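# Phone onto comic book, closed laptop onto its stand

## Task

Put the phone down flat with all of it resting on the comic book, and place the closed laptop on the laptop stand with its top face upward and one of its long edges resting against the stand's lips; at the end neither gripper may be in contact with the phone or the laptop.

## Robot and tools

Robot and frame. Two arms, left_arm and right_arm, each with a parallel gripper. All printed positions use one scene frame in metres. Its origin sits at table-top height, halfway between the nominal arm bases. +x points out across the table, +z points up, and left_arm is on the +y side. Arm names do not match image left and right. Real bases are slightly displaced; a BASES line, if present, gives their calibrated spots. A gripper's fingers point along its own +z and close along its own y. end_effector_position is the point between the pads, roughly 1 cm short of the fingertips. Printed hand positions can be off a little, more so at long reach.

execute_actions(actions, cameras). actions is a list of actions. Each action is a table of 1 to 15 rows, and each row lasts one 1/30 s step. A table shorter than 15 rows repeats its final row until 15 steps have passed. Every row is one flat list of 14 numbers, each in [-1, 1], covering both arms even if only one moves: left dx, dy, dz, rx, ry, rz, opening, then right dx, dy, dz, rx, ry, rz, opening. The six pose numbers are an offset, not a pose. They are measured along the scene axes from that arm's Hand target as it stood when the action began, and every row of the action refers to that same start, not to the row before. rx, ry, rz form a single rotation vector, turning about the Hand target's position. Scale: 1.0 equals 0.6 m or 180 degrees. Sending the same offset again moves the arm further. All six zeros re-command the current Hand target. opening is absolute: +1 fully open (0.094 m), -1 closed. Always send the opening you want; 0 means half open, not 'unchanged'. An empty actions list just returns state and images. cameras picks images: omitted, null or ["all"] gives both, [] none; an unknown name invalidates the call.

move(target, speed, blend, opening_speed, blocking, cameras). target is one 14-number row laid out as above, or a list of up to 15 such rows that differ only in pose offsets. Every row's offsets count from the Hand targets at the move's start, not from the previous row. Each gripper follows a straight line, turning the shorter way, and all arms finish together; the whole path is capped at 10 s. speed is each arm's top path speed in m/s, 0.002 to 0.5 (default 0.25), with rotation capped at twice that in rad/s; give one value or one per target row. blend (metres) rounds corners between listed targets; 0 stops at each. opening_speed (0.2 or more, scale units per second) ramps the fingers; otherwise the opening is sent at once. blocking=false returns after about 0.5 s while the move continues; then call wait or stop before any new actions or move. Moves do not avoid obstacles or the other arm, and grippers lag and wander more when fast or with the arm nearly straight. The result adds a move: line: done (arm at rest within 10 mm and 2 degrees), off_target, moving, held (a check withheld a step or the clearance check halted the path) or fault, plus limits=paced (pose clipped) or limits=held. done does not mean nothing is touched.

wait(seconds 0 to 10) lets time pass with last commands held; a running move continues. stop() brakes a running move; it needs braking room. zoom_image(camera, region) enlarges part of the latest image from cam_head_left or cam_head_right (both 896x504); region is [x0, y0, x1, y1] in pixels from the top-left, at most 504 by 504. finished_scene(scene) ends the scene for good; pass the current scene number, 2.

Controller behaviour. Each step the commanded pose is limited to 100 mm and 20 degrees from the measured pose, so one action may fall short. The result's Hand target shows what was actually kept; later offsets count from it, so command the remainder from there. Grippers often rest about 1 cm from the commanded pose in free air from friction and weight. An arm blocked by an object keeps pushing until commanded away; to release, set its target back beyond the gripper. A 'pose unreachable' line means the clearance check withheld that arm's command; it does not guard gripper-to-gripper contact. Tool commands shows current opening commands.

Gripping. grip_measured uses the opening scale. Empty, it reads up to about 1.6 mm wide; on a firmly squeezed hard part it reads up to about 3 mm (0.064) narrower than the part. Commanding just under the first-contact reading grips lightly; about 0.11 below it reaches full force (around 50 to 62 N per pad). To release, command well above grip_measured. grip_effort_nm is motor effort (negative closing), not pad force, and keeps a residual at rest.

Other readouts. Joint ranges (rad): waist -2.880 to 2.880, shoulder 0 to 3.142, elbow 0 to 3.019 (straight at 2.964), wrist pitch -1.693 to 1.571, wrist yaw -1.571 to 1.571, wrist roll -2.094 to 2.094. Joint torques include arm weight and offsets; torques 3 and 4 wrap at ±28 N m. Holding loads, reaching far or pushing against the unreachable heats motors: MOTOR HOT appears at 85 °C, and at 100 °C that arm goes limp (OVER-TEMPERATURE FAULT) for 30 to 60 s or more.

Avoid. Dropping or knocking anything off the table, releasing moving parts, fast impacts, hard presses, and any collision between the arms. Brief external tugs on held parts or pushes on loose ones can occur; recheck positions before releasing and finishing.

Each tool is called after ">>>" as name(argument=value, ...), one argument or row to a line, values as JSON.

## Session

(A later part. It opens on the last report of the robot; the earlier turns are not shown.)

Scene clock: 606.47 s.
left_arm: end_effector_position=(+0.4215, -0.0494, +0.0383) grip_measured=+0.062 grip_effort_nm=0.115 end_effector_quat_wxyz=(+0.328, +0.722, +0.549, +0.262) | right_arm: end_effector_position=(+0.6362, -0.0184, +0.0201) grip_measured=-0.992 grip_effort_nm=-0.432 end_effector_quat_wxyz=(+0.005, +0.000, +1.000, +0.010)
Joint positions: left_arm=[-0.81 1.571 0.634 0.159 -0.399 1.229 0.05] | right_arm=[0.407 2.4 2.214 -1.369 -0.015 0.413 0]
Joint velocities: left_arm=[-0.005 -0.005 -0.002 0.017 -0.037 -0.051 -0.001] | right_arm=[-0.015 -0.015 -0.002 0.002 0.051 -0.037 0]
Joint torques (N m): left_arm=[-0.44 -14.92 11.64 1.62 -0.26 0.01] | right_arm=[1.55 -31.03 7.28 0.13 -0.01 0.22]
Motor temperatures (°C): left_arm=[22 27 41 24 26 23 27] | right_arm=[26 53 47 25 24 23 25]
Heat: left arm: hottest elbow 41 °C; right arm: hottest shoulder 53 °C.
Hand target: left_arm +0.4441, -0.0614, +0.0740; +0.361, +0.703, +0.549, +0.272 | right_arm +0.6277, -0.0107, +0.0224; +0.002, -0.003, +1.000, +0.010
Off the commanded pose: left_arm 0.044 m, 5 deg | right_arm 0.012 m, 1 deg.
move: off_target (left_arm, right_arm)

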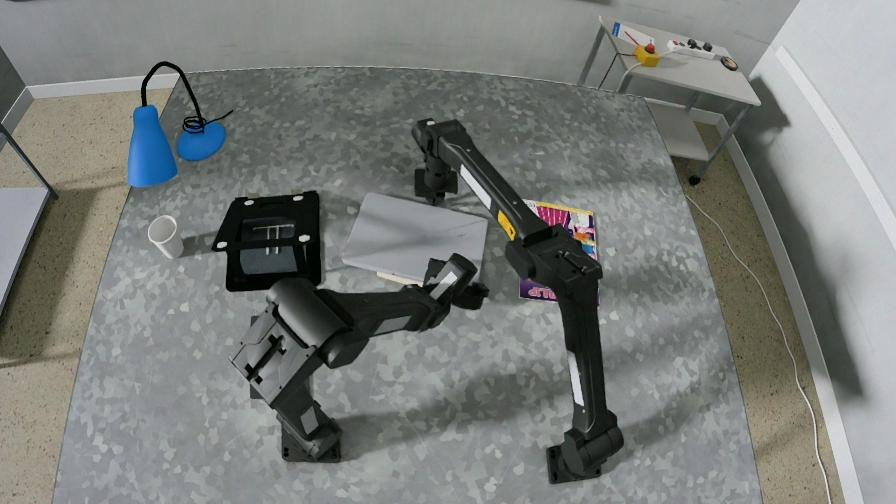

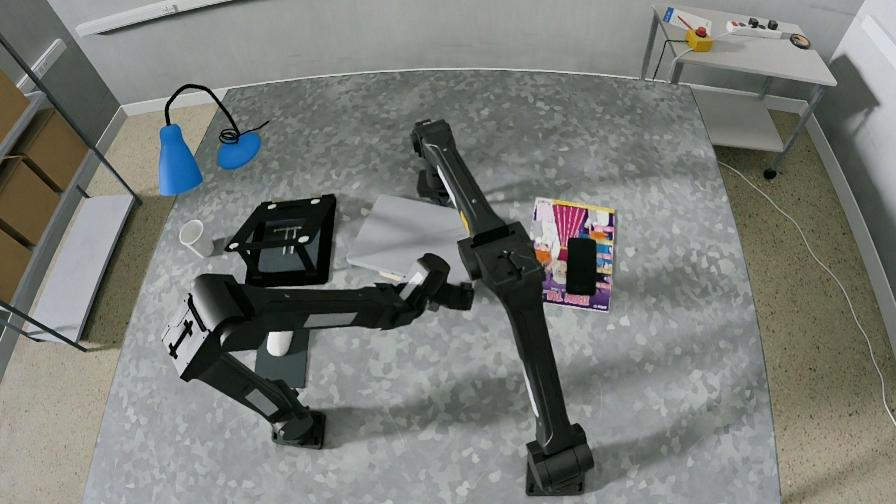

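>>> execute_actions(
  actions=[],
)

>>> zoom_image(
  camera="cam_head_left",
  region=[250, 130, 600, 380],
)

Scene clock: 617.87 s.
left_arm: end_effector_position=(+0.4215, -0.0493, +0.0382) grip_measured=+0.062 grip_effort_nm=0.110 end_effector_quat_wxyz=(+0.328, +0.722, +0.549, +0.262) | right_arm: end_effector_position=(+0.6362, -0.0184, +0.0201) grip_measured=-0.992 grip_effort_nm=-0.427 end_effector_quat_wxyz=(+0.005, +0.000, +1.000, +0.010)
Joint positions: left_arm=[-0.81 1.571 0.634 0.159 -0.399 1.229 0.05] | right_arm=[0.407 2.4 2.214 -1.369 -0.015 0.413 0]
Joint velocities: left_arm=[-0.005 -0.015 -0.017 0.007 -0.007 -0.007 0] | right_arm=[-0.005 -0.015 0.007 -0.002 0.022 -0.007 0]
Joint torques (N m): left_arm=[-0.44 -14.97 11.88 1.59 -0.25 0.01] | right_arm=[1.55 -30.97 7.3 0.13 0 0.21]
Motor temperatures (°C): left_arm=[22 27 41 24 26 23 27] | right_arm=[26 54 47 25 24 23 25]
Heat: left arm: hottest elbow 41 °C; right arm: hottest shoulder 54 °C.
Hand target: left_arm +0.4440, -0.0614, +0.0739; +0.361, +0.703, +0.549, +0.272 | right_arm +0.6277, -0.0107, +0.0224; +0.002, -0.003, +1.000, +0.010
Tool commands: left_gripper/opening=+0.064 right_gripper/opening=-1.0
Off the commanded pose: left_arm 0.044 m, 5 deg | right_arm 0.012 m, 1 deg.

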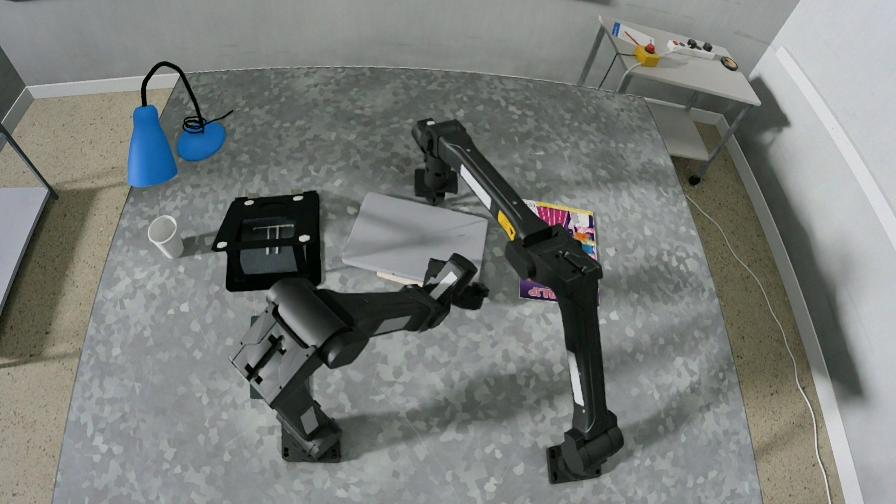

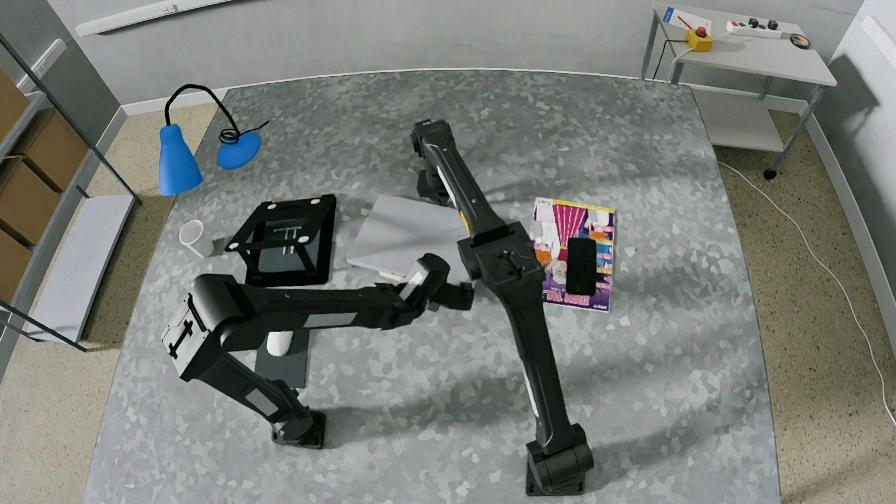

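Scaled by 1.440.

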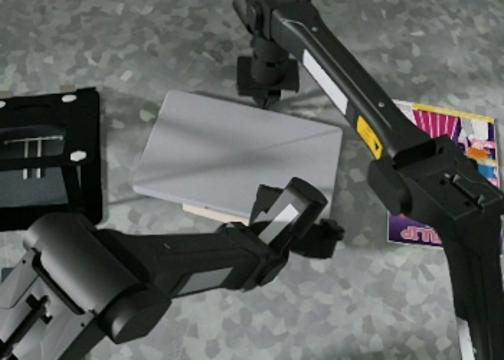

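>>> move(
  target=[0,0,0.05,-0.0217,-0.0805,0,0.064,0,0,0,0,0,0,-1],
  speed=0.05,
)

>>> zoom_image(
  camera="cam_head_left",
  region=[320, 170, 520, 330],
)

>>> zoom_image(
  camera="cam_head_right",
  region=[320, 170, 520, 330],
)

Scene clock: 627.43 s.
left_arm: end_effector_position=(+0.4249, -0.0484, +0.0642) grip_measured=+0.063 grip_effort_nm=0.061 end_effector_quat_wxyz=(+0.405, +0.682, +0.518, +0.320) | right_arm: end_effector_position=(+0.6379, -0.0184, +0.0201) grip_measured=-0.992 grip_effort_nm=-0.437 end_effector_quat_wxyz=(+0.008, +0.001, +1.000, +0.010)
Joint positions: left_arm=[-0.828 1.57 0.549 0.468 -0.476 1.313 0.05] | right_arm=[0.407 2.4 2.214 -1.362 -0.011 0.414 0]
Joint velocities: left_arm=[-0.015 -0.005 -0.017 0.017 0.007 0.007 0.001] | right_arm=[0.005 -0.005 -0.007 0.007 0.022 -0.051 -0.001]
Joint torques (N m): left_arm=[-1.14 -14.39 9.77 4.21 -0.77 0.19] | right_arm=[1.61 -30.97 7.31 -0.09 -0.12 0.21]
Motor temperatures (°C): left_arm=[22 28 41 24 27 23 27] | right_arm=[26 55 47 25 24 23 25]
Heat: left arm: hottest elbow 41 °C; right arm: hottest shoulder 55 °C.
Hand target: left_arm +0.4438, -0.0612, +0.1043; +0.452, +0.650, +0.508, +0.338 | right_arm +0.6276, -0.0107, +0.0224; +0.002, -0.003, +1.000, +0.010
Off the commanded pose: left_arm 0.046 m, 7 deg | right_arm 0.013 m, 1 deg.
move: off_target (left_arm, right_arm)

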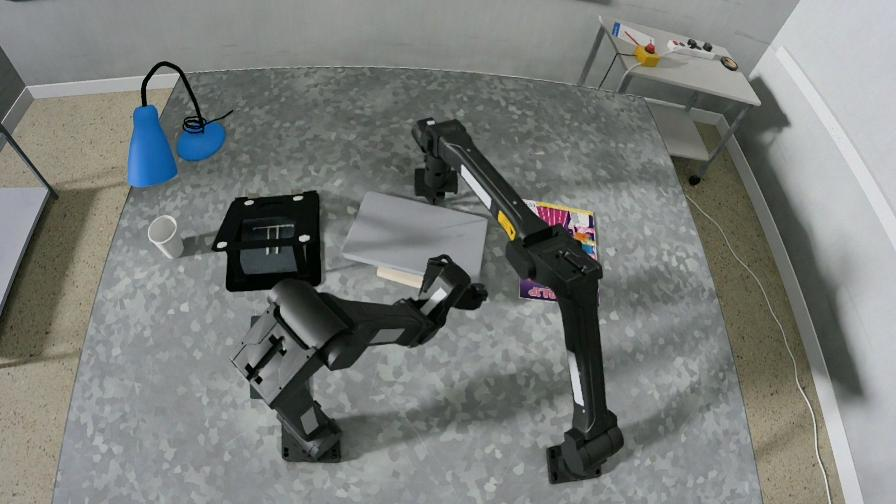

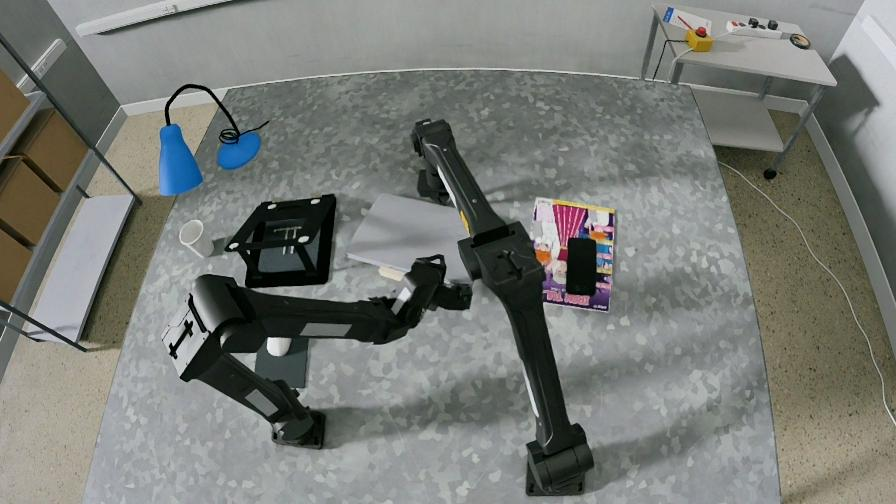

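Scaled by 2.520.

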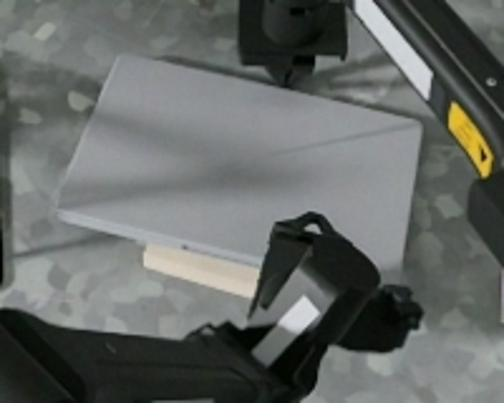

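Scaled by 2.520.

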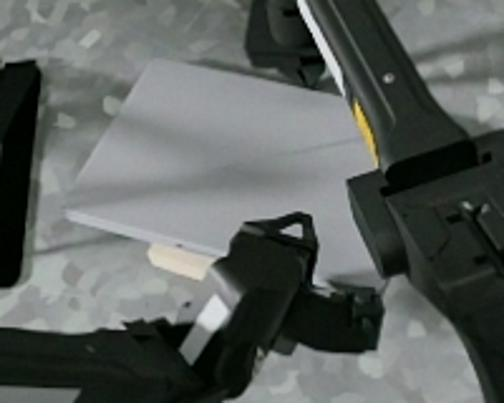

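>>> move(
  target=[0,0,0.04,-0.0217,-0.0805,0,0.064,0,0,0,0,0,0,-1],
  speed=0.05,
)

>>> zoom_image(
  camera="cam_head_left",
  region=[320, 170, 520, 330],
)

Scene clock: 634.73 s.
left_arm: end_effector_position=(+0.4281, -0.0510, +0.0879) grip_measured=+0.063 grip_effort_nm=0.061 end_effector_quat_wxyz=(+0.491, +0.628, +0.466, +0.383) | right_arm: end_effector_position=(+0.6406, -0.0182, +0.0223) grip_measured=-0.992 grip_effort_nm=-0.432 end_effector_quat_wxyz=(+0.015, +0.001, +1.000, +0.010)
Joint positions: left_arm=[-0.843 1.673 0.483 0.927 -0.528 1.46 0.05] | right_arm=[0.407 2.397 2.214 -1.353 -0.006 0.414 0]
Joint velocities: left_arm=[-0.005 -0.015 -0.007 -0.012 -0.007 -0.007 0] | right_arm=[0.005 -0.005 -0.012 0.002 0.007 0.066 0.001]
Joint torques (N m): left_arm=[-1.32 -13.92 8.51 4.29 -0.51 0.12] | right_arm=[1.49 -30.68 7.42 -0.39 -0.3 0.22]
Motor temperatures (°C): left_arm=[22 28 41 24 27 23 27] | right_arm=[26 54 47 25 24 23 25]
Heat: left arm: hottest elbow 41 °C; right arm: hottest shoulder 54 °C.
Hand target: left_arm +0.4433, -0.0610, +0.1286; +0.535, +0.587, +0.459, +0.398 | right_arm +0.6277, -0.0107, +0.0226; +0.002, -0.003, +1.000, +0.010
Off the commanded pose: left_arm 0.045 m, 7 deg | right_arm 0.015 m, 2 deg.
move: off_target (left_arm, right_arm)

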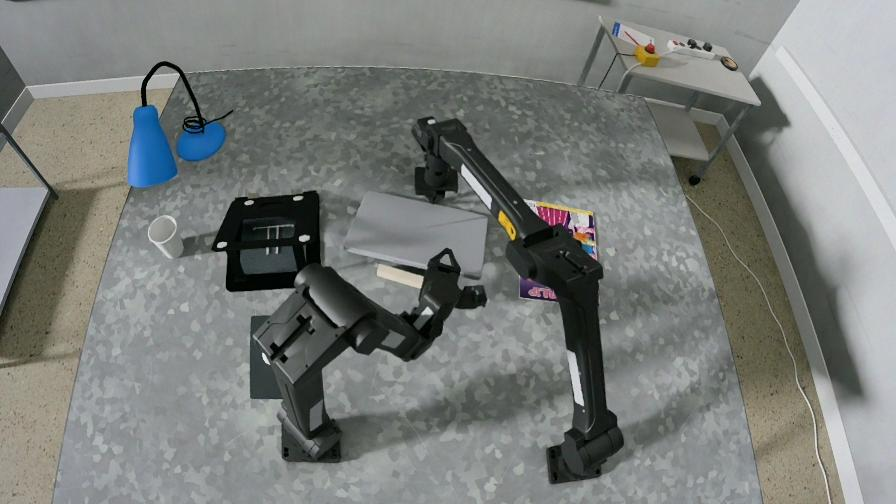

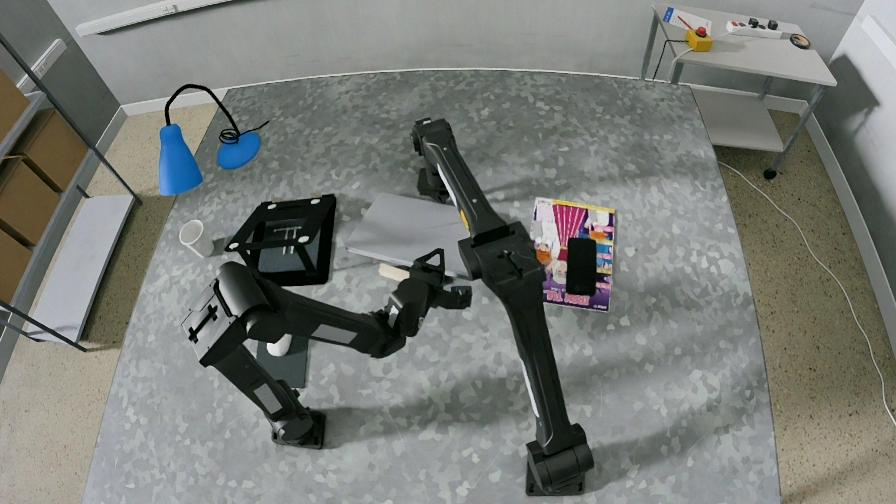

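Scaled by 2.520.

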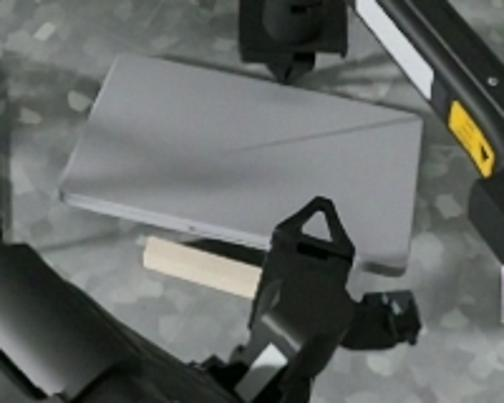

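>>> move(
  target=[0,0,0,0,0,0,-1,0,0,0,0,0,0,-1],
  opening_speed=0.6,
)

>>> zoom_image(
  camera="cam_head_left",
  region=[320, 170, 520, 330],
)

Scene clock: 639.10 s.
left_arm: end_effector_position=(+0.4268, -0.0501, +0.0814) grip_measured=-0.631 grip_effort_nm=-1.009 end_effector_quat_wxyz=(+0.490, +0.628, +0.473, +0.377) | right_arm: end_effector_position=(+0.6408, -0.0183, +0.0226) grip_measured=-0.992 grip_effort_nm=-0.432 end_effector_quat_wxyz=(+0.016, +0.001, +1.000, +0.009)
Joint positions: left_arm=[-0.843 1.685 0.48 0.928 -0.527 1.439 0.017] | right_arm=[0.407 2.396 2.214 -1.353 -0.005 0.414 0]
Joint velocities: left_arm=[-0.005 0.005 0.012 -0.007 -0.007 -0.081 0] | right_arm=[-0.015 -0.005 -0.017 -0.007 -0.051 -0.007 0]
Joint torques (N m): left_arm=[-1.32 -14.92 8.4 4.53 -0.6 0.24] | right_arm=[1.61 -30.68 7.41 -0.4 -0.34 0.21]
Motor temperatures (°C): left_arm=[22 28 41 24 27 23 27] | right_arm=[26 54 47 25 24 23 25]
Heat: left arm: hottest elbow 41 °C; right arm: hottest shoulder 54 °C.
Hand target: left_arm +0.4433, -0.0610, +0.1285; +0.535, +0.587, +0.459, +0.398 | right_arm +0.6277, -0.0107, +0.0224; +0.002, -0.003, +1.000, +0.010
Off the commanded pose: left_arm 0.051 m, 8 deg | right_arm 0.015 m, 2 deg.
move: off_target (left_arm, right_arm)

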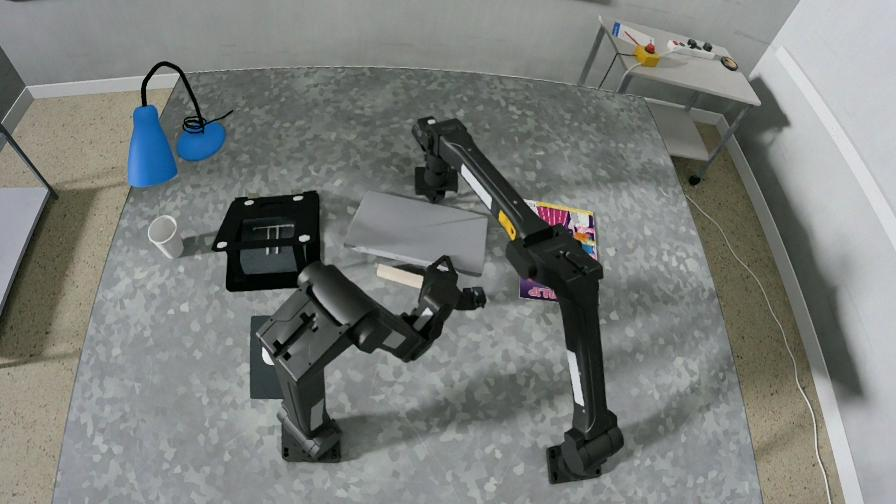

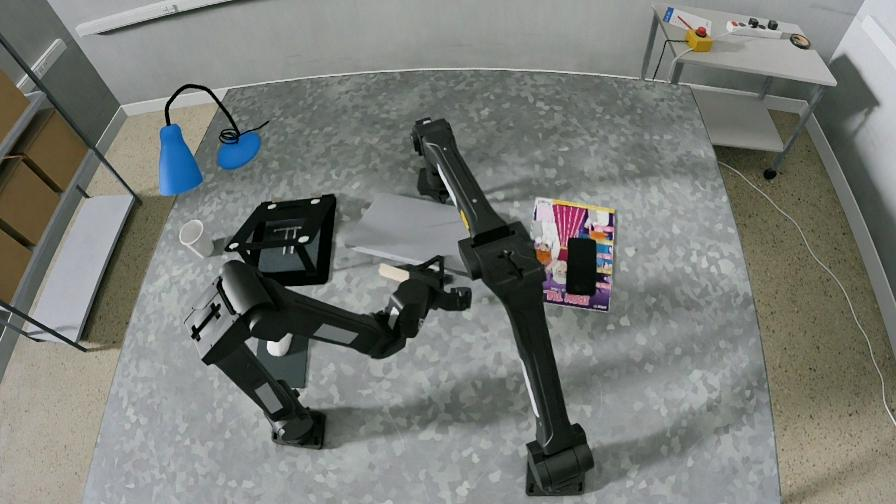

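Scaled by 2.520.

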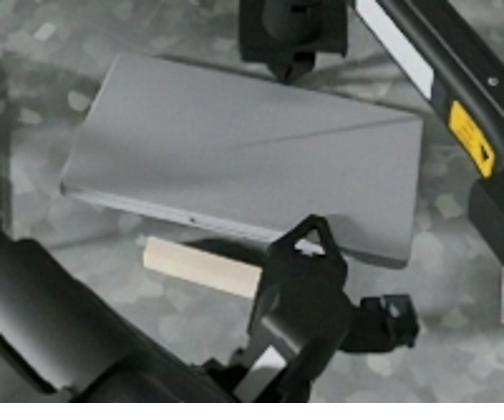

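>>> move(
  target=[-0.135,0.036,0,0,0,0,-1,0,0,0,0,0,0,-1],
  speed=0.06,
)

>>> zoom_image(
  camera="cam_head_left",
  region=[320, 170, 520, 330],
)

Scene clock: 652.93 s.
left_arm: end_effector_position=(+0.3597, -0.0252, +0.0783) grip_measured=-0.636 grip_effort_nm=-1.009 end_effector_quat_wxyz=(+0.486, +0.624, +0.478, +0.383) | right_arm: end_effector_position=(+0.6381, -0.0166, +0.0228) grip_measured=-0.992 grip_effort_nm=-0.437 end_effector_quat_wxyz=(+0.011, +0.000, +1.000, +0.012)
Joint positions: left_arm=[-0.968 1.6 0.318 0.977 -0.667 1.393 0.017] | right_arm=[0.409 2.396 2.214 -1.36 -0.014 0.414 0]
Joint velocities: left_arm=[-0.015 0.005 0.002 -0.002 0.066 -0.007 0] | right_arm=[-0.015 0.005 0.007 -0.002 0.007 -0.051 0]
Joint torques (N m): left_arm=[-2.2 -16.5 5.98 4.15 -0.82 0.47] | right_arm=[1.38 -30.68 7.31 -0.14 -0.03 0.21]
Motor temperatures (°C): left_arm=[22 28 41 24 27 24 28] | right_arm=[26 55 46 25 24 23 25]
Heat: left arm: hottest elbow 41 °C; right arm: hottest shoulder 55 °C.
Hand target: left_arm +0.3628, -0.0383, +0.1291; +0.535, +0.587, +0.459, +0.398 | right_arm +0.6277, -0.0106, +0.0226; +0.002, -0.003, +1.000, +0.010
Off the commanded pose: left_arm 0.052 m, 8 deg | right_arm 0.012 m, 1 deg.
move: off_target (left_arm, right_arm)

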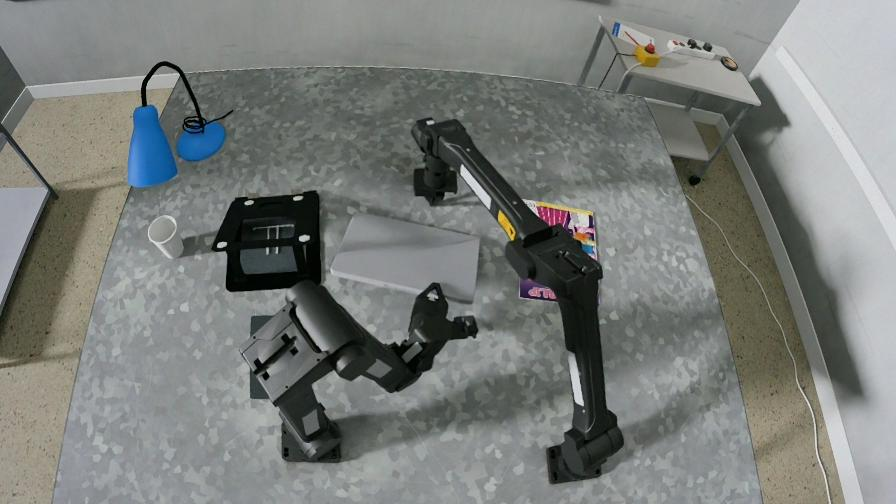

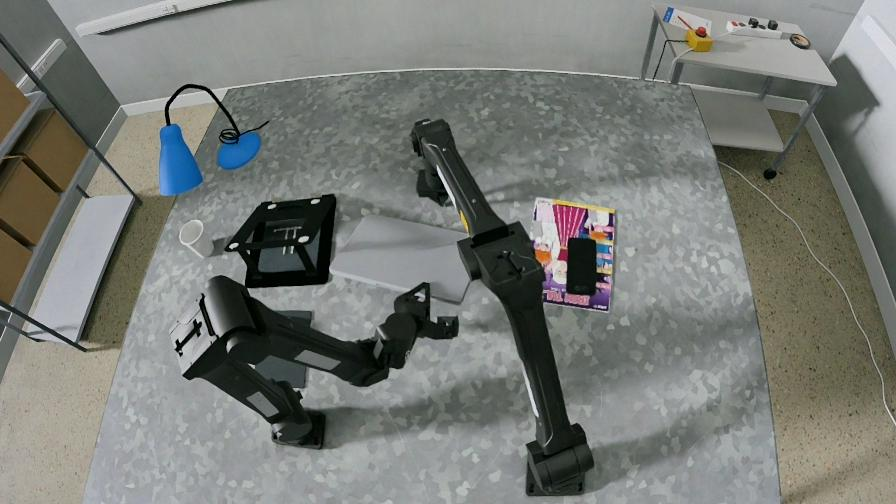

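Scaled by 2.520.

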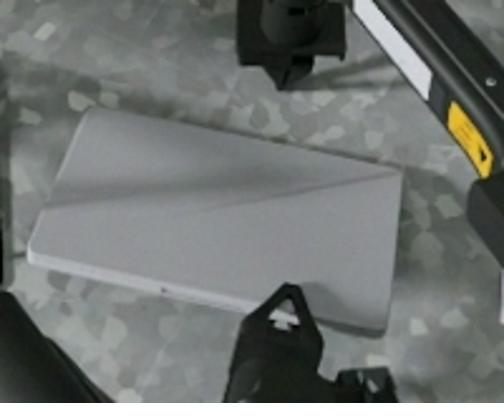

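>>> move(
  target=[0,0,0,0,0,0,0.064,0,0,0,0,0,0,-1],
  opening_speed=0.4,
  cameras=[],
)

>>> move(
  target=[0,0,-0.05,0.0217,0.0805,0,0.064,0,0,0,0,0,0,-1],
  speed=0.04,
)

>>> zoom_image(
  camera="cam_head_left",
  region=[320, 170, 520, 330],
)

Scene clock: 661.27 s.
left_arm: end_effector_position=(+0.3597, -0.0259, +0.0849) grip_measured=+0.062 grip_effort_nm=0.066 end_effector_quat_wxyz=(+0.483, +0.628, +0.465, +0.396) | right_arm: end_effector_position=(+0.6381, -0.0166, +0.0228) grip_measured=-0.992 grip_effort_nm=-0.437 end_effector_quat_wxyz=(+0.011, +0.000, +1.000, +0.012)
Joint positions: left_arm=[-0.971 1.585 0.318 0.98 -0.675 1.439 0.05] | right_arm=[0.409 2.396 2.214 -1.36 -0.014 0.414 0]
Joint velocities: left_arm=[-0.005 -0.015 -0.007 -0.012 -0.022 0.007 0] | right_arm=[0.005 0.005 -0.012 -0.002 0.051 0.022 -0.001]
Joint torques (N m): left_arm=[-2.37 -15.15 6.09 3.96 -0.41 0.11] | right_arm=[1.44 -30.68 7.35 -0.17 -0.03 0.21]
Motor temperatures (°C): left_arm=[22 28 40 24 27 24 28] | right_arm=[26 54 46 25 24 23 26]
Heat: left arm: hottest elbow 40 °C; right arm: hottest shoulder 54 °C.
Hand target: left_arm +0.3628, -0.0384, +0.1291; +0.535, +0.587, +0.459, +0.398 | right_arm +0.6277, -0.0106, +0.0226; +0.002, -0.003, +1.000, +0.010
Off the commanded pose: left_arm 0.046 m, 8 deg | right_arm 0.012 m, 1 deg.
move: off_target (left_arm, right_arm)
No camera images: "cameras" was empty.

Scene clock: 665.03 s.
left_arm: end_effector_position=(+0.3419, -0.0142, +0.0624) grip_measured=+0.063 grip_effort_nm=0.066 end_effector_quat_wxyz=(+0.410, +0.681, +0.502, +0.340) | right_arm: end_effector_position=(+0.6381, -0.0166, +0.0228) grip_measured=-0.992 grip_effort_nm=-0.432 end_effector_quat_wxyz=(+0.011, +0.000, +1.000, +0.012)
Joint positions: left_arm=[-0.971 1.419 0.329 0.53 -0.62 1.278 0.05] | right_arm=[0.409 2.396 2.214 -1.36 -0.014 0.414 0]
Joint velocities: left_arm=[0.005 -0.005 0.002 -0.017 -0.051 0.066 0] | right_arm=[0.005 -0.015 -0.012 0.007 0.051 0.066 0.001]
Joint torques (N m): left_arm=[-0.85 -11.75 12.08 1.83 -0.11 -0.11] | right_arm=[1.49 -30.62 7.32 -0.17 -0.03 0.21]
Motor temperatures (°C): left_arm=[22 28 40 24 27 24 28] | right_arm=[26 54 46 25 24 23 26]
Heat: left arm: hottest elbow 40 °C; right arm: hottest shoulder 54 °C.
Hand target: left_arm +0.3632, -0.0385, +0.0988; +0.452, +0.650, +0.509, +0.338 | right_arm +0.6277, -0.0107, +0.0226; +0.002, -0.003, +1.000, +0.010
Off the commanded pose: left_arm 0.049 m, 6 deg | right_arm 0.012 m, 1 deg.
move: off_target (left_arm, right_arm)

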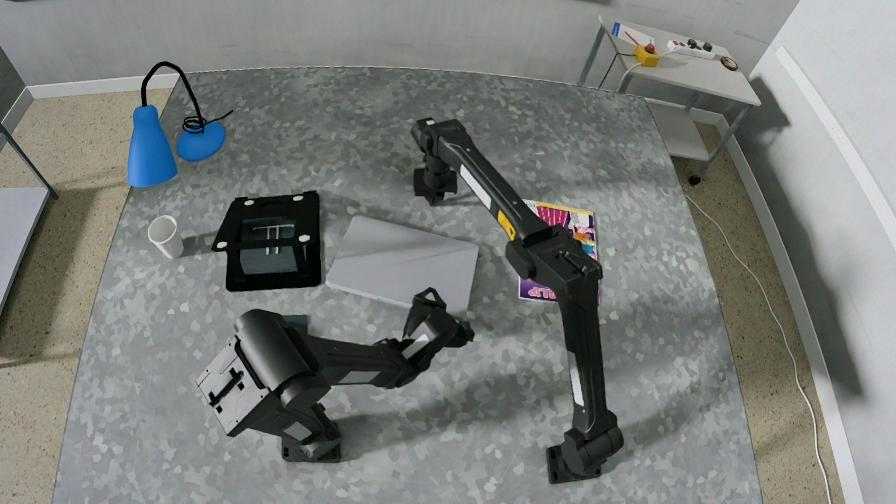

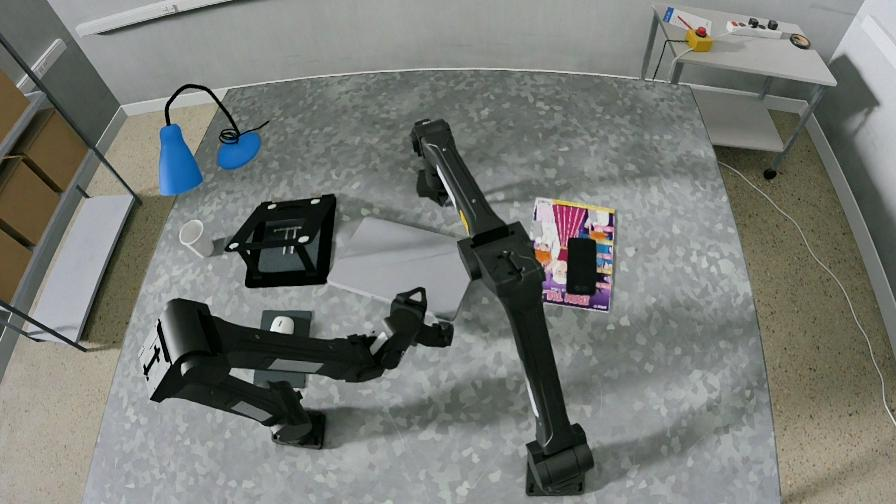

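Scaled by 2.520.

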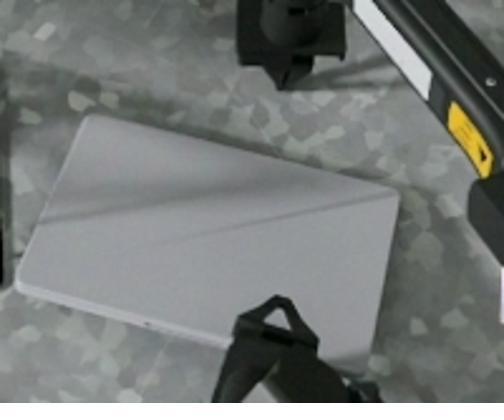

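>>> move(
  target=[-0.01,0.01,-0.075,0.0174,0.0644,0,0.064,0,0,0,0,0,0,-1],
  speed=0.04,
)

>>> zoom_image(
  camera="cam_head_left",
  region=[320, 170, 520, 330],
)

Scene clock: 669.93 s.
left_arm: end_effector_position=(+0.3399, -0.0187, +0.0420) grip_measured=+0.063 grip_effort_nm=0.066 end_effector_quat_wxyz=(+0.367, +0.706, +0.534, +0.286) | right_arm: end_effector_position=(+0.6381, -0.0166, +0.0228) grip_measured=-0.992 grip_effort_nm=-0.432 end_effector_quat_wxyz=(+0.011, +0.000, +1.000, +0.012)
Joint positions: left_arm=[-0.949 1.412 0.384 0.313 -0.529 1.172 0.05] | right_arm=[0.409 2.396 2.214 -1.36 -0.014 0.414 0]
Joint velocities: left_arm=[0.005 -0.005 -0.002 -0.017 -0.081 0.022 0] | right_arm=[0.005 0.015 0.002 0.012 -0.095 0.022 0]
Joint torques (N m): left_arm=[-0.09 -7.82 11.22 1.18 -0.07 -0.21] | right_arm=[1.55 -30.68 7.35 -0.14 -0.03 0.21]
Motor temperatures (°C): left_arm=[22 28 41 24 27 24 28] | right_arm=[26 54 45 25 24 23 26]
Heat: left arm: hottest elbow 41 °C; right arm: hottest shoulder 54 °C.
Hand target: left_arm +0.3573, -0.0321, +0.0538; +0.380, +0.693, +0.542, +0.286 | right_arm +0.6277, -0.0107, +0.0226; +0.002, -0.003, +1.000, +0.010
Off the commanded pose: left_arm 0.025 m, 2 deg | right_arm 0.012 m, 1 deg.
move: off_target (left_arm, right_arm)

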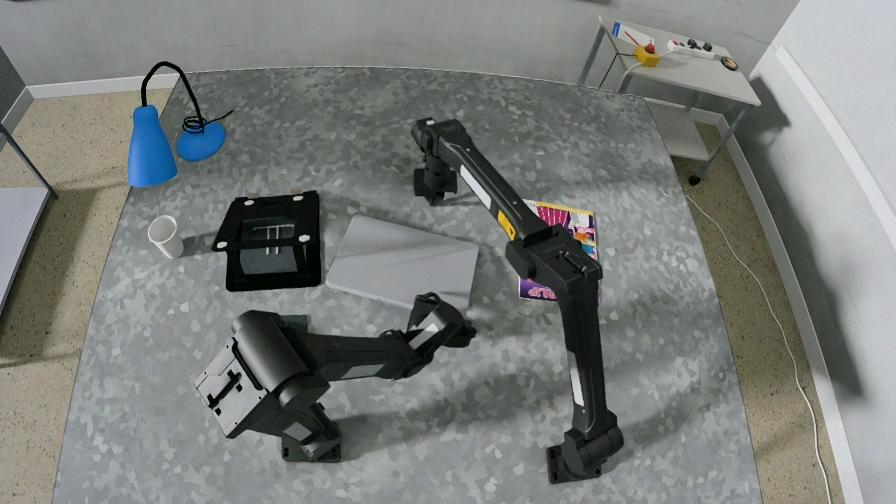

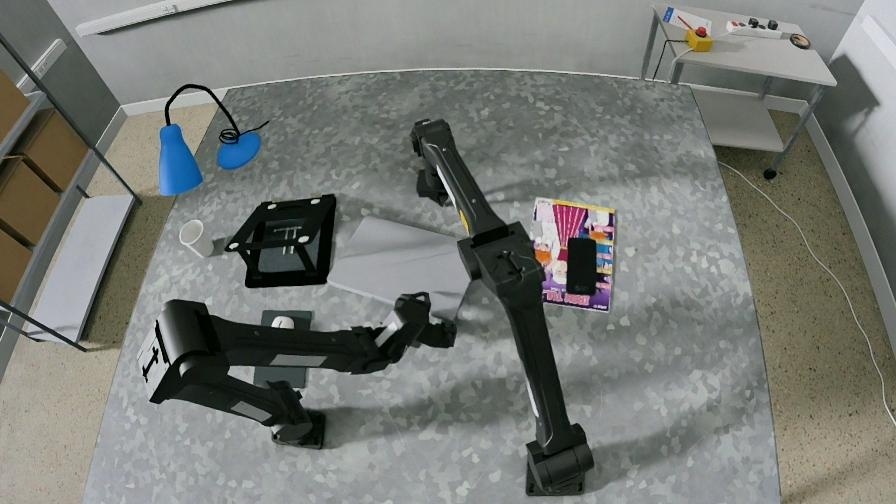

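Scaled by 2.520.

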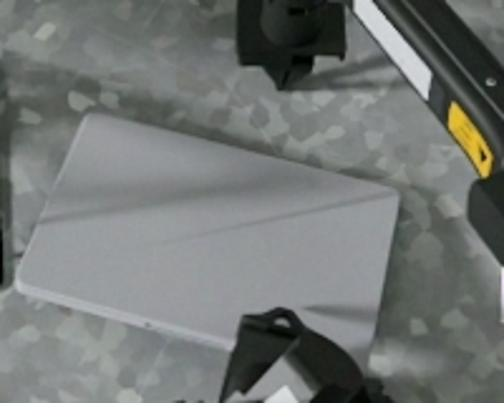

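>>> move(
  target=[-0.12,0.035,-0.022,0,0,0,0.064,0,0,0,0,0,0,-1],
  speed=0.06,
)

>>> zoom_image(
  camera="cam_head_left",
  region=[320, 190, 520, 350],
)

Scene clock: 676.20 s.
left_arm: end_effector_position=(+0.2907, -0.0092, +0.0388) grip_measured=+0.063 grip_effort_nm=0.061 end_effector_quat_wxyz=(+0.376, +0.693, +0.543, +0.289) | right_arm: end_effector_position=(+0.6381, -0.0166, +0.0228) grip_measured=-0.992 grip_effort_nm=-0.437 end_effector_quat_wxyz=(+0.011, +0.000, +1.000, +0.012)
Joint positions: left_arm=[-1.094 1.338 0.296 0.277 -0.652 1.033 0.05] | right_arm=[0.409 2.396 2.214 -1.36 -0.014 0.414 0]
Joint velocities: left_arm=[-0.005 -0.015 -0.017 -0.002 -0.037 -0.037 0] | right_arm=[0.005 0.005 0.022 0.007 -0.007 0.051 0.001]
Joint torques (N m): left_arm=[-2.96 -9.29 5.82 1.14 -0.41 -0.08] | right_arm=[1.44 -30.62 7.35 -0.18 -0.03 0.21]
Motor temperatures (°C): left_arm=[22 28 41 24 27 24 27] | right_arm=[26 54 45 25 24 23 26]
Heat: left arm: hottest elbow 41 °C; right arm: hottest shoulder 54 °C.
Hand target: left_arm +0.2859, -0.0100, +0.0414; +0.381, +0.692, +0.542, +0.285 | right_arm +0.6277, -0.0107, +0.0226; +0.002, -0.003, +1.000, +0.010
Off the commanded pose: left_arm 0.006 m, 1 deg | right_arm 0.012 m, 1 deg.
move: off_target (right_arm)

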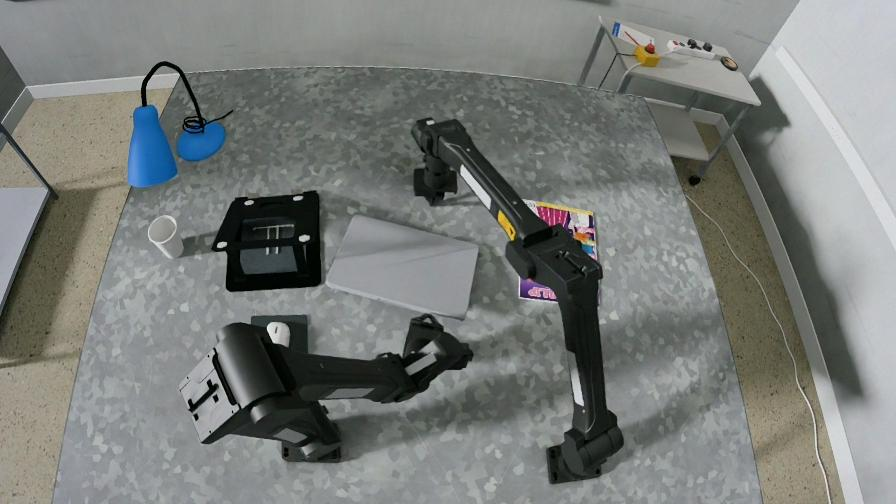

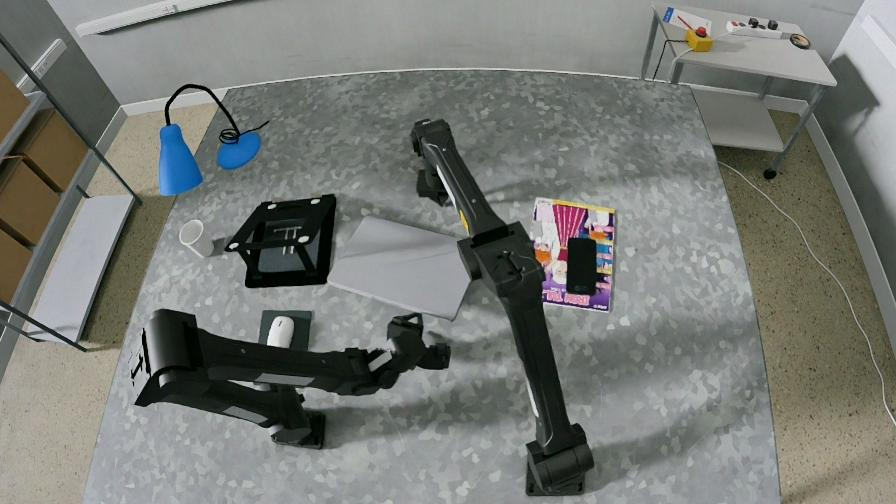

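Scaled by 2.520.

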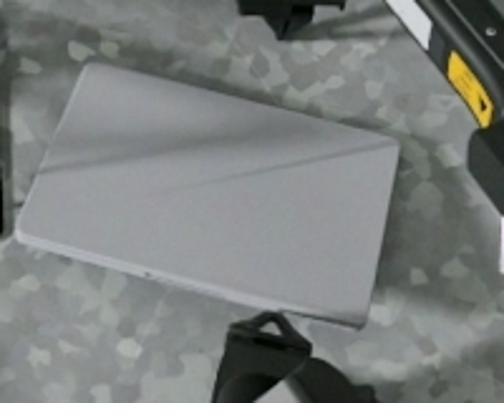

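>>> move(
  target=[
    [0.035,0.129,0,0,0,0,0.064,-0.05,-0.05,0.33,0,0,0,-1],
    [0.035,0.129,0,0,0,0,0.064,-0.45,-0.42,0.36,0,0,0,-1],
  ],
  speed=0.15,
  blend=0.03,
)

>>> zoom_image(
  camera="cam_head_left",
  region=[320, 190, 520, 350],
)

Scene clock: 687.33 s.
left_arm: end_effector_position=(+0.3050, +0.0635, +0.0375) grip_measured=+0.063 grip_effort_nm=0.066 end_effector_quat_wxyz=(+0.371, +0.700, +0.542, +0.281) | right_arm: end_effector_position=(+0.3603, -0.2524, +0.2464) grip_measured=-0.992 grip_effort_nm=-0.427 end_effector_quat_wxyz=(+0.005, -0.004, +1.000, +0.009)
Joint positions: left_arm=[-0.835 1.173 0.156 0.342 -0.44 1.231 0.05] | right_arm=[0.14 1.36 1.3 -1.499 -0.017 0.137 0]
Joint velocities: left_arm=[-0.005 0.005 0.002 -0.012 0.022 0.007 0] | right_arm=[-0.005 0.015 0.017 -0.012 -0.007 -0.022 -0.001]
Joint torques (N m): left_arm=[-0.44 -6.3 6.08 2.02 -0.03 0.04] | right_arm=[-0.09 -13.98 7.68 0.31 -0.06 0.09]
Motor temperatures (°C): left_arm=[22 28 40 24 27 24 27] | right_arm=[26 53 45 25 24 23 26]
Heat: left arm: hottest elbow 40 °C; right arm: hottest shoulder 53 °C.
Hand target: left_arm +0.3074, +0.0671, +0.0421; +0.380, +0.693, +0.542, +0.286 | right_arm +0.3567, -0.2566, +0.2440; +0.004, -0.003, +1.000, +0.010
Off the commanded pose: left_arm 0.006 m, 1 deg | right_arm 0.013 m, 0 deg.
move: off_target (right_arm)

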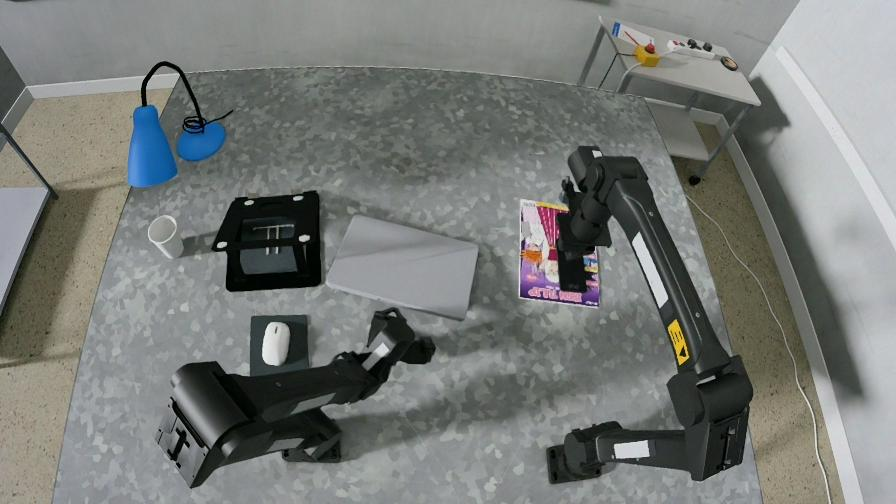

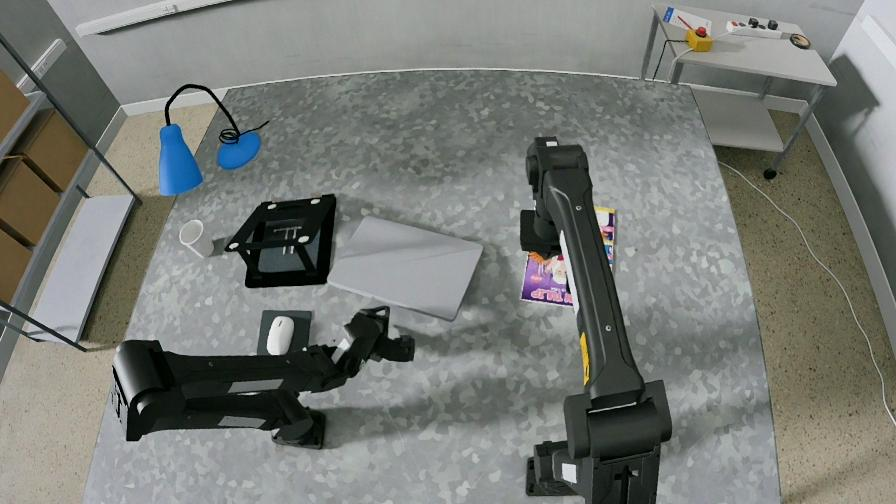

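Scaled by 2.520.

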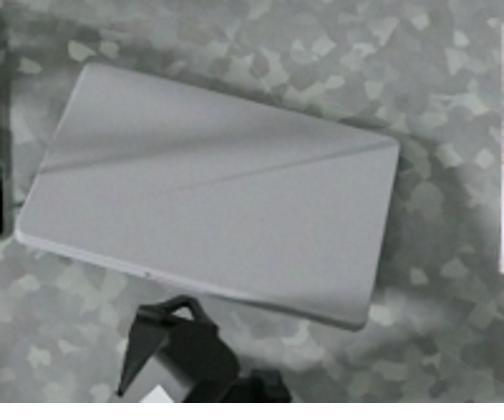

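>>> move(
  target=[0.1,-0.027,-0.004,0,0,0,0.064,0,0,0,0,0,0,-1],
  speed=0.06,
)

>>> zoom_image(
  camera="cam_head_left",
  region=[320, 190, 520, 350],
)

Scene clock: 691.80 s.
left_arm: end_effector_position=(+0.3437, +0.0610, +0.0308) grip_measured=+0.063 grip_effort_nm=0.066 end_effector_quat_wxyz=(+0.370, +0.700, +0.543, +0.280) | right_arm: end_effector_position=(+0.3603, -0.2524, +0.2464) grip_measured=-0.992 grip_effort_nm=-0.432 end_effector_quat_wxyz=(+0.005, -0.005, +1.000, +0.009)
Joint positions: left_arm=[-0.719 1.324 0.223 0.45 -0.347 1.307 0.05] | right_arm=[0.14 1.36 1.3 -1.499 -0.017 0.136 0]
Joint velocities: left_arm=[-0.005 -0.005 -0.002 0.007 0.022 -0.066 0] | right_arm=[-0.005 -0.005 0.002 0.007 -0.081 0.051 0]
Joint torques (N m): left_arm=[0.09 -4.54 11.19 1.91 0.11 0.1] | right_arm=[-0.15 -13.98 7.66 0.28 -0.05 0.09]
Motor temperatures (°C): left_arm=[22 27 40 24 27 24 27] | right_arm=[26 52 45 25 24 23 26]
Heat: left arm: hottest elbow 40 °C; right arm: hottest shoulder 52 °C.
Hand target: left_arm +0.3670, +0.0502, +0.0394; +0.380, +0.693, +0.542, +0.286 | right_arm +0.3567, -0.2566, +0.2440; +0.004, -0.003, +1.000, +0.010
Off the commanded pose: left_arm 0.027 m, 2 deg | right_arm 0.006 m, 0 deg.
move: off_target (left_arm)

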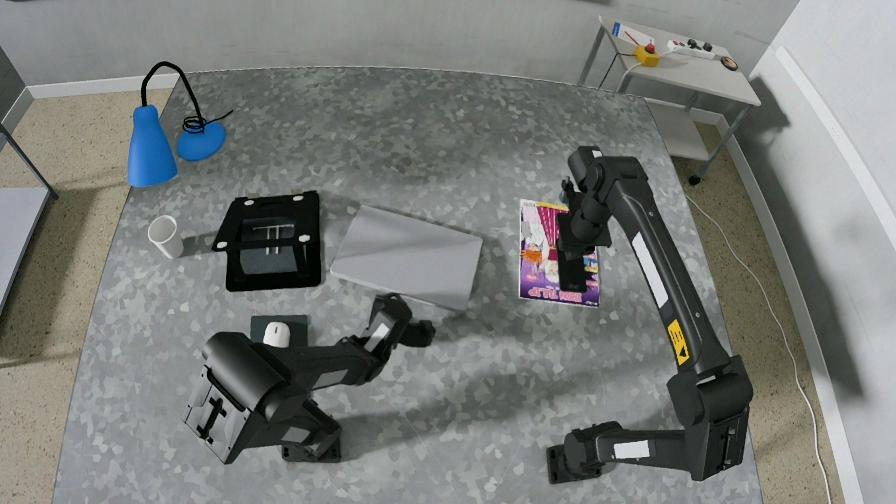

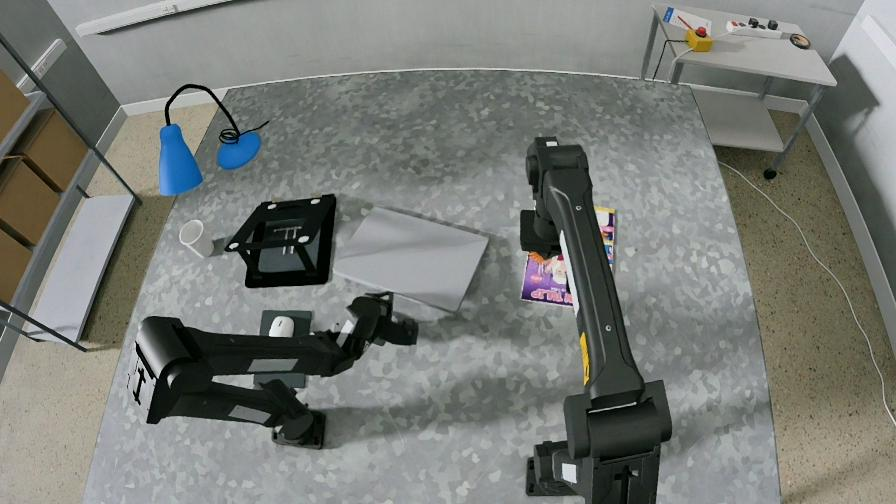

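Scaled by 2.520.

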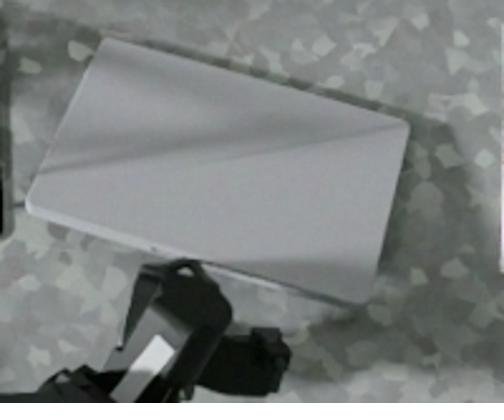

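>>> zoom_image(
  camera="cam_head_right",
  region=[320, 200, 500, 340],
)

>>> zoom_image(
  camera="cam_head_left",
  region=[320, 240, 440, 330],
)

Scaled by 2.800.

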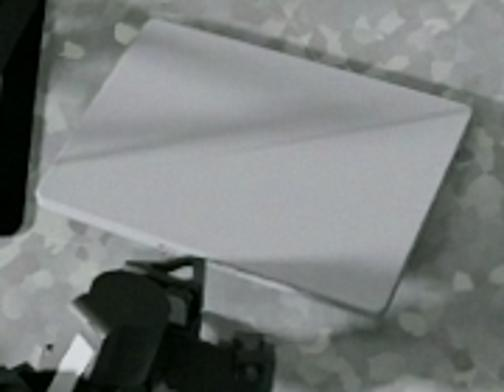

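Scaled by 4.200.

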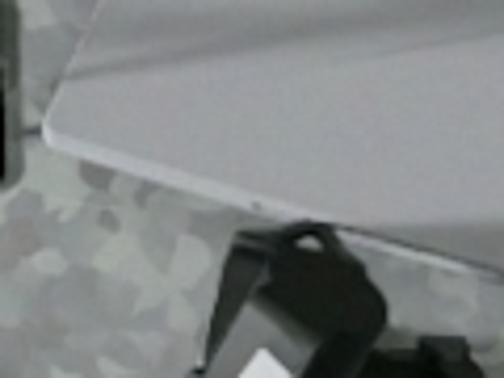

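>>> move(
  target=[
    [-0.12,0.035,0.02,0,0,0,0.6,0,0,0,0,0,0,-1],
  ],
  speed=0.08,
  cameras=[],
)

>>> zoom_image(
  camera="cam_head_left",
  region=[320, 190, 520, 350],
)

Scene clock: 708.63 s.
left_arm: end_effector_position=(+0.3001, +0.0731, +0.0514) grip_measured=+0.598 grip_effort_nm=0.125 end_effector_quat_wxyz=(+0.377, +0.692, +0.543, +0.289) | right_arm: end_effector_position=(+0.3603, -0.2524, +0.2464) grip_measured=-0.992 grip_effort_nm=-0.432 end_effector_quat_wxyz=(+0.005, -0.005, +1.000, +0.009)
Joint positions: left_arm=[-0.832 1.051 0.14 0.255 -0.454 1.234 0.075] | right_arm=[0.14 1.36 1.3 -1.499 -0.017 0.136 0]
Joint velocities: left_arm=[-0.024 -0.015 0.002 0.007 -0.066 -0.007 -0.001] | right_arm=[0.005 0.005 -0.022 0.002 0.037 0.007 0]
Joint torques (N m): left_arm=[-2.14 -5.36 7.02 1.29 -0.34 -0.16] | right_arm=[-0.26 -13.92 7.68 0.28 -0.06 0.08]
Motor temperatures (°C): left_arm=[22 27 40 24 27 23 27] | right_arm=[26 47 45 25 24 23 26]
Heat: left arm: hottest elbow 40 °C; right arm: hottest shoulder 47 °C.
Hand target: left_arm +0.2957, +0.0719, +0.0517; +0.380, +0.693, +0.542, +0.286 | right_arm +0.3567, -0.2566, +0.2440; +0.004, -0.003, +1.000, +0.010
Off the commanded pose: left_arm 0.005 m, 0 deg | right_arm 0.006 m, 0 deg.
move: done
No camera images: "cameras" was empty.

Scaled by 2.520.

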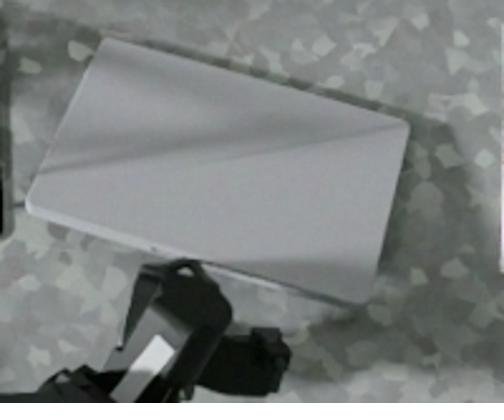

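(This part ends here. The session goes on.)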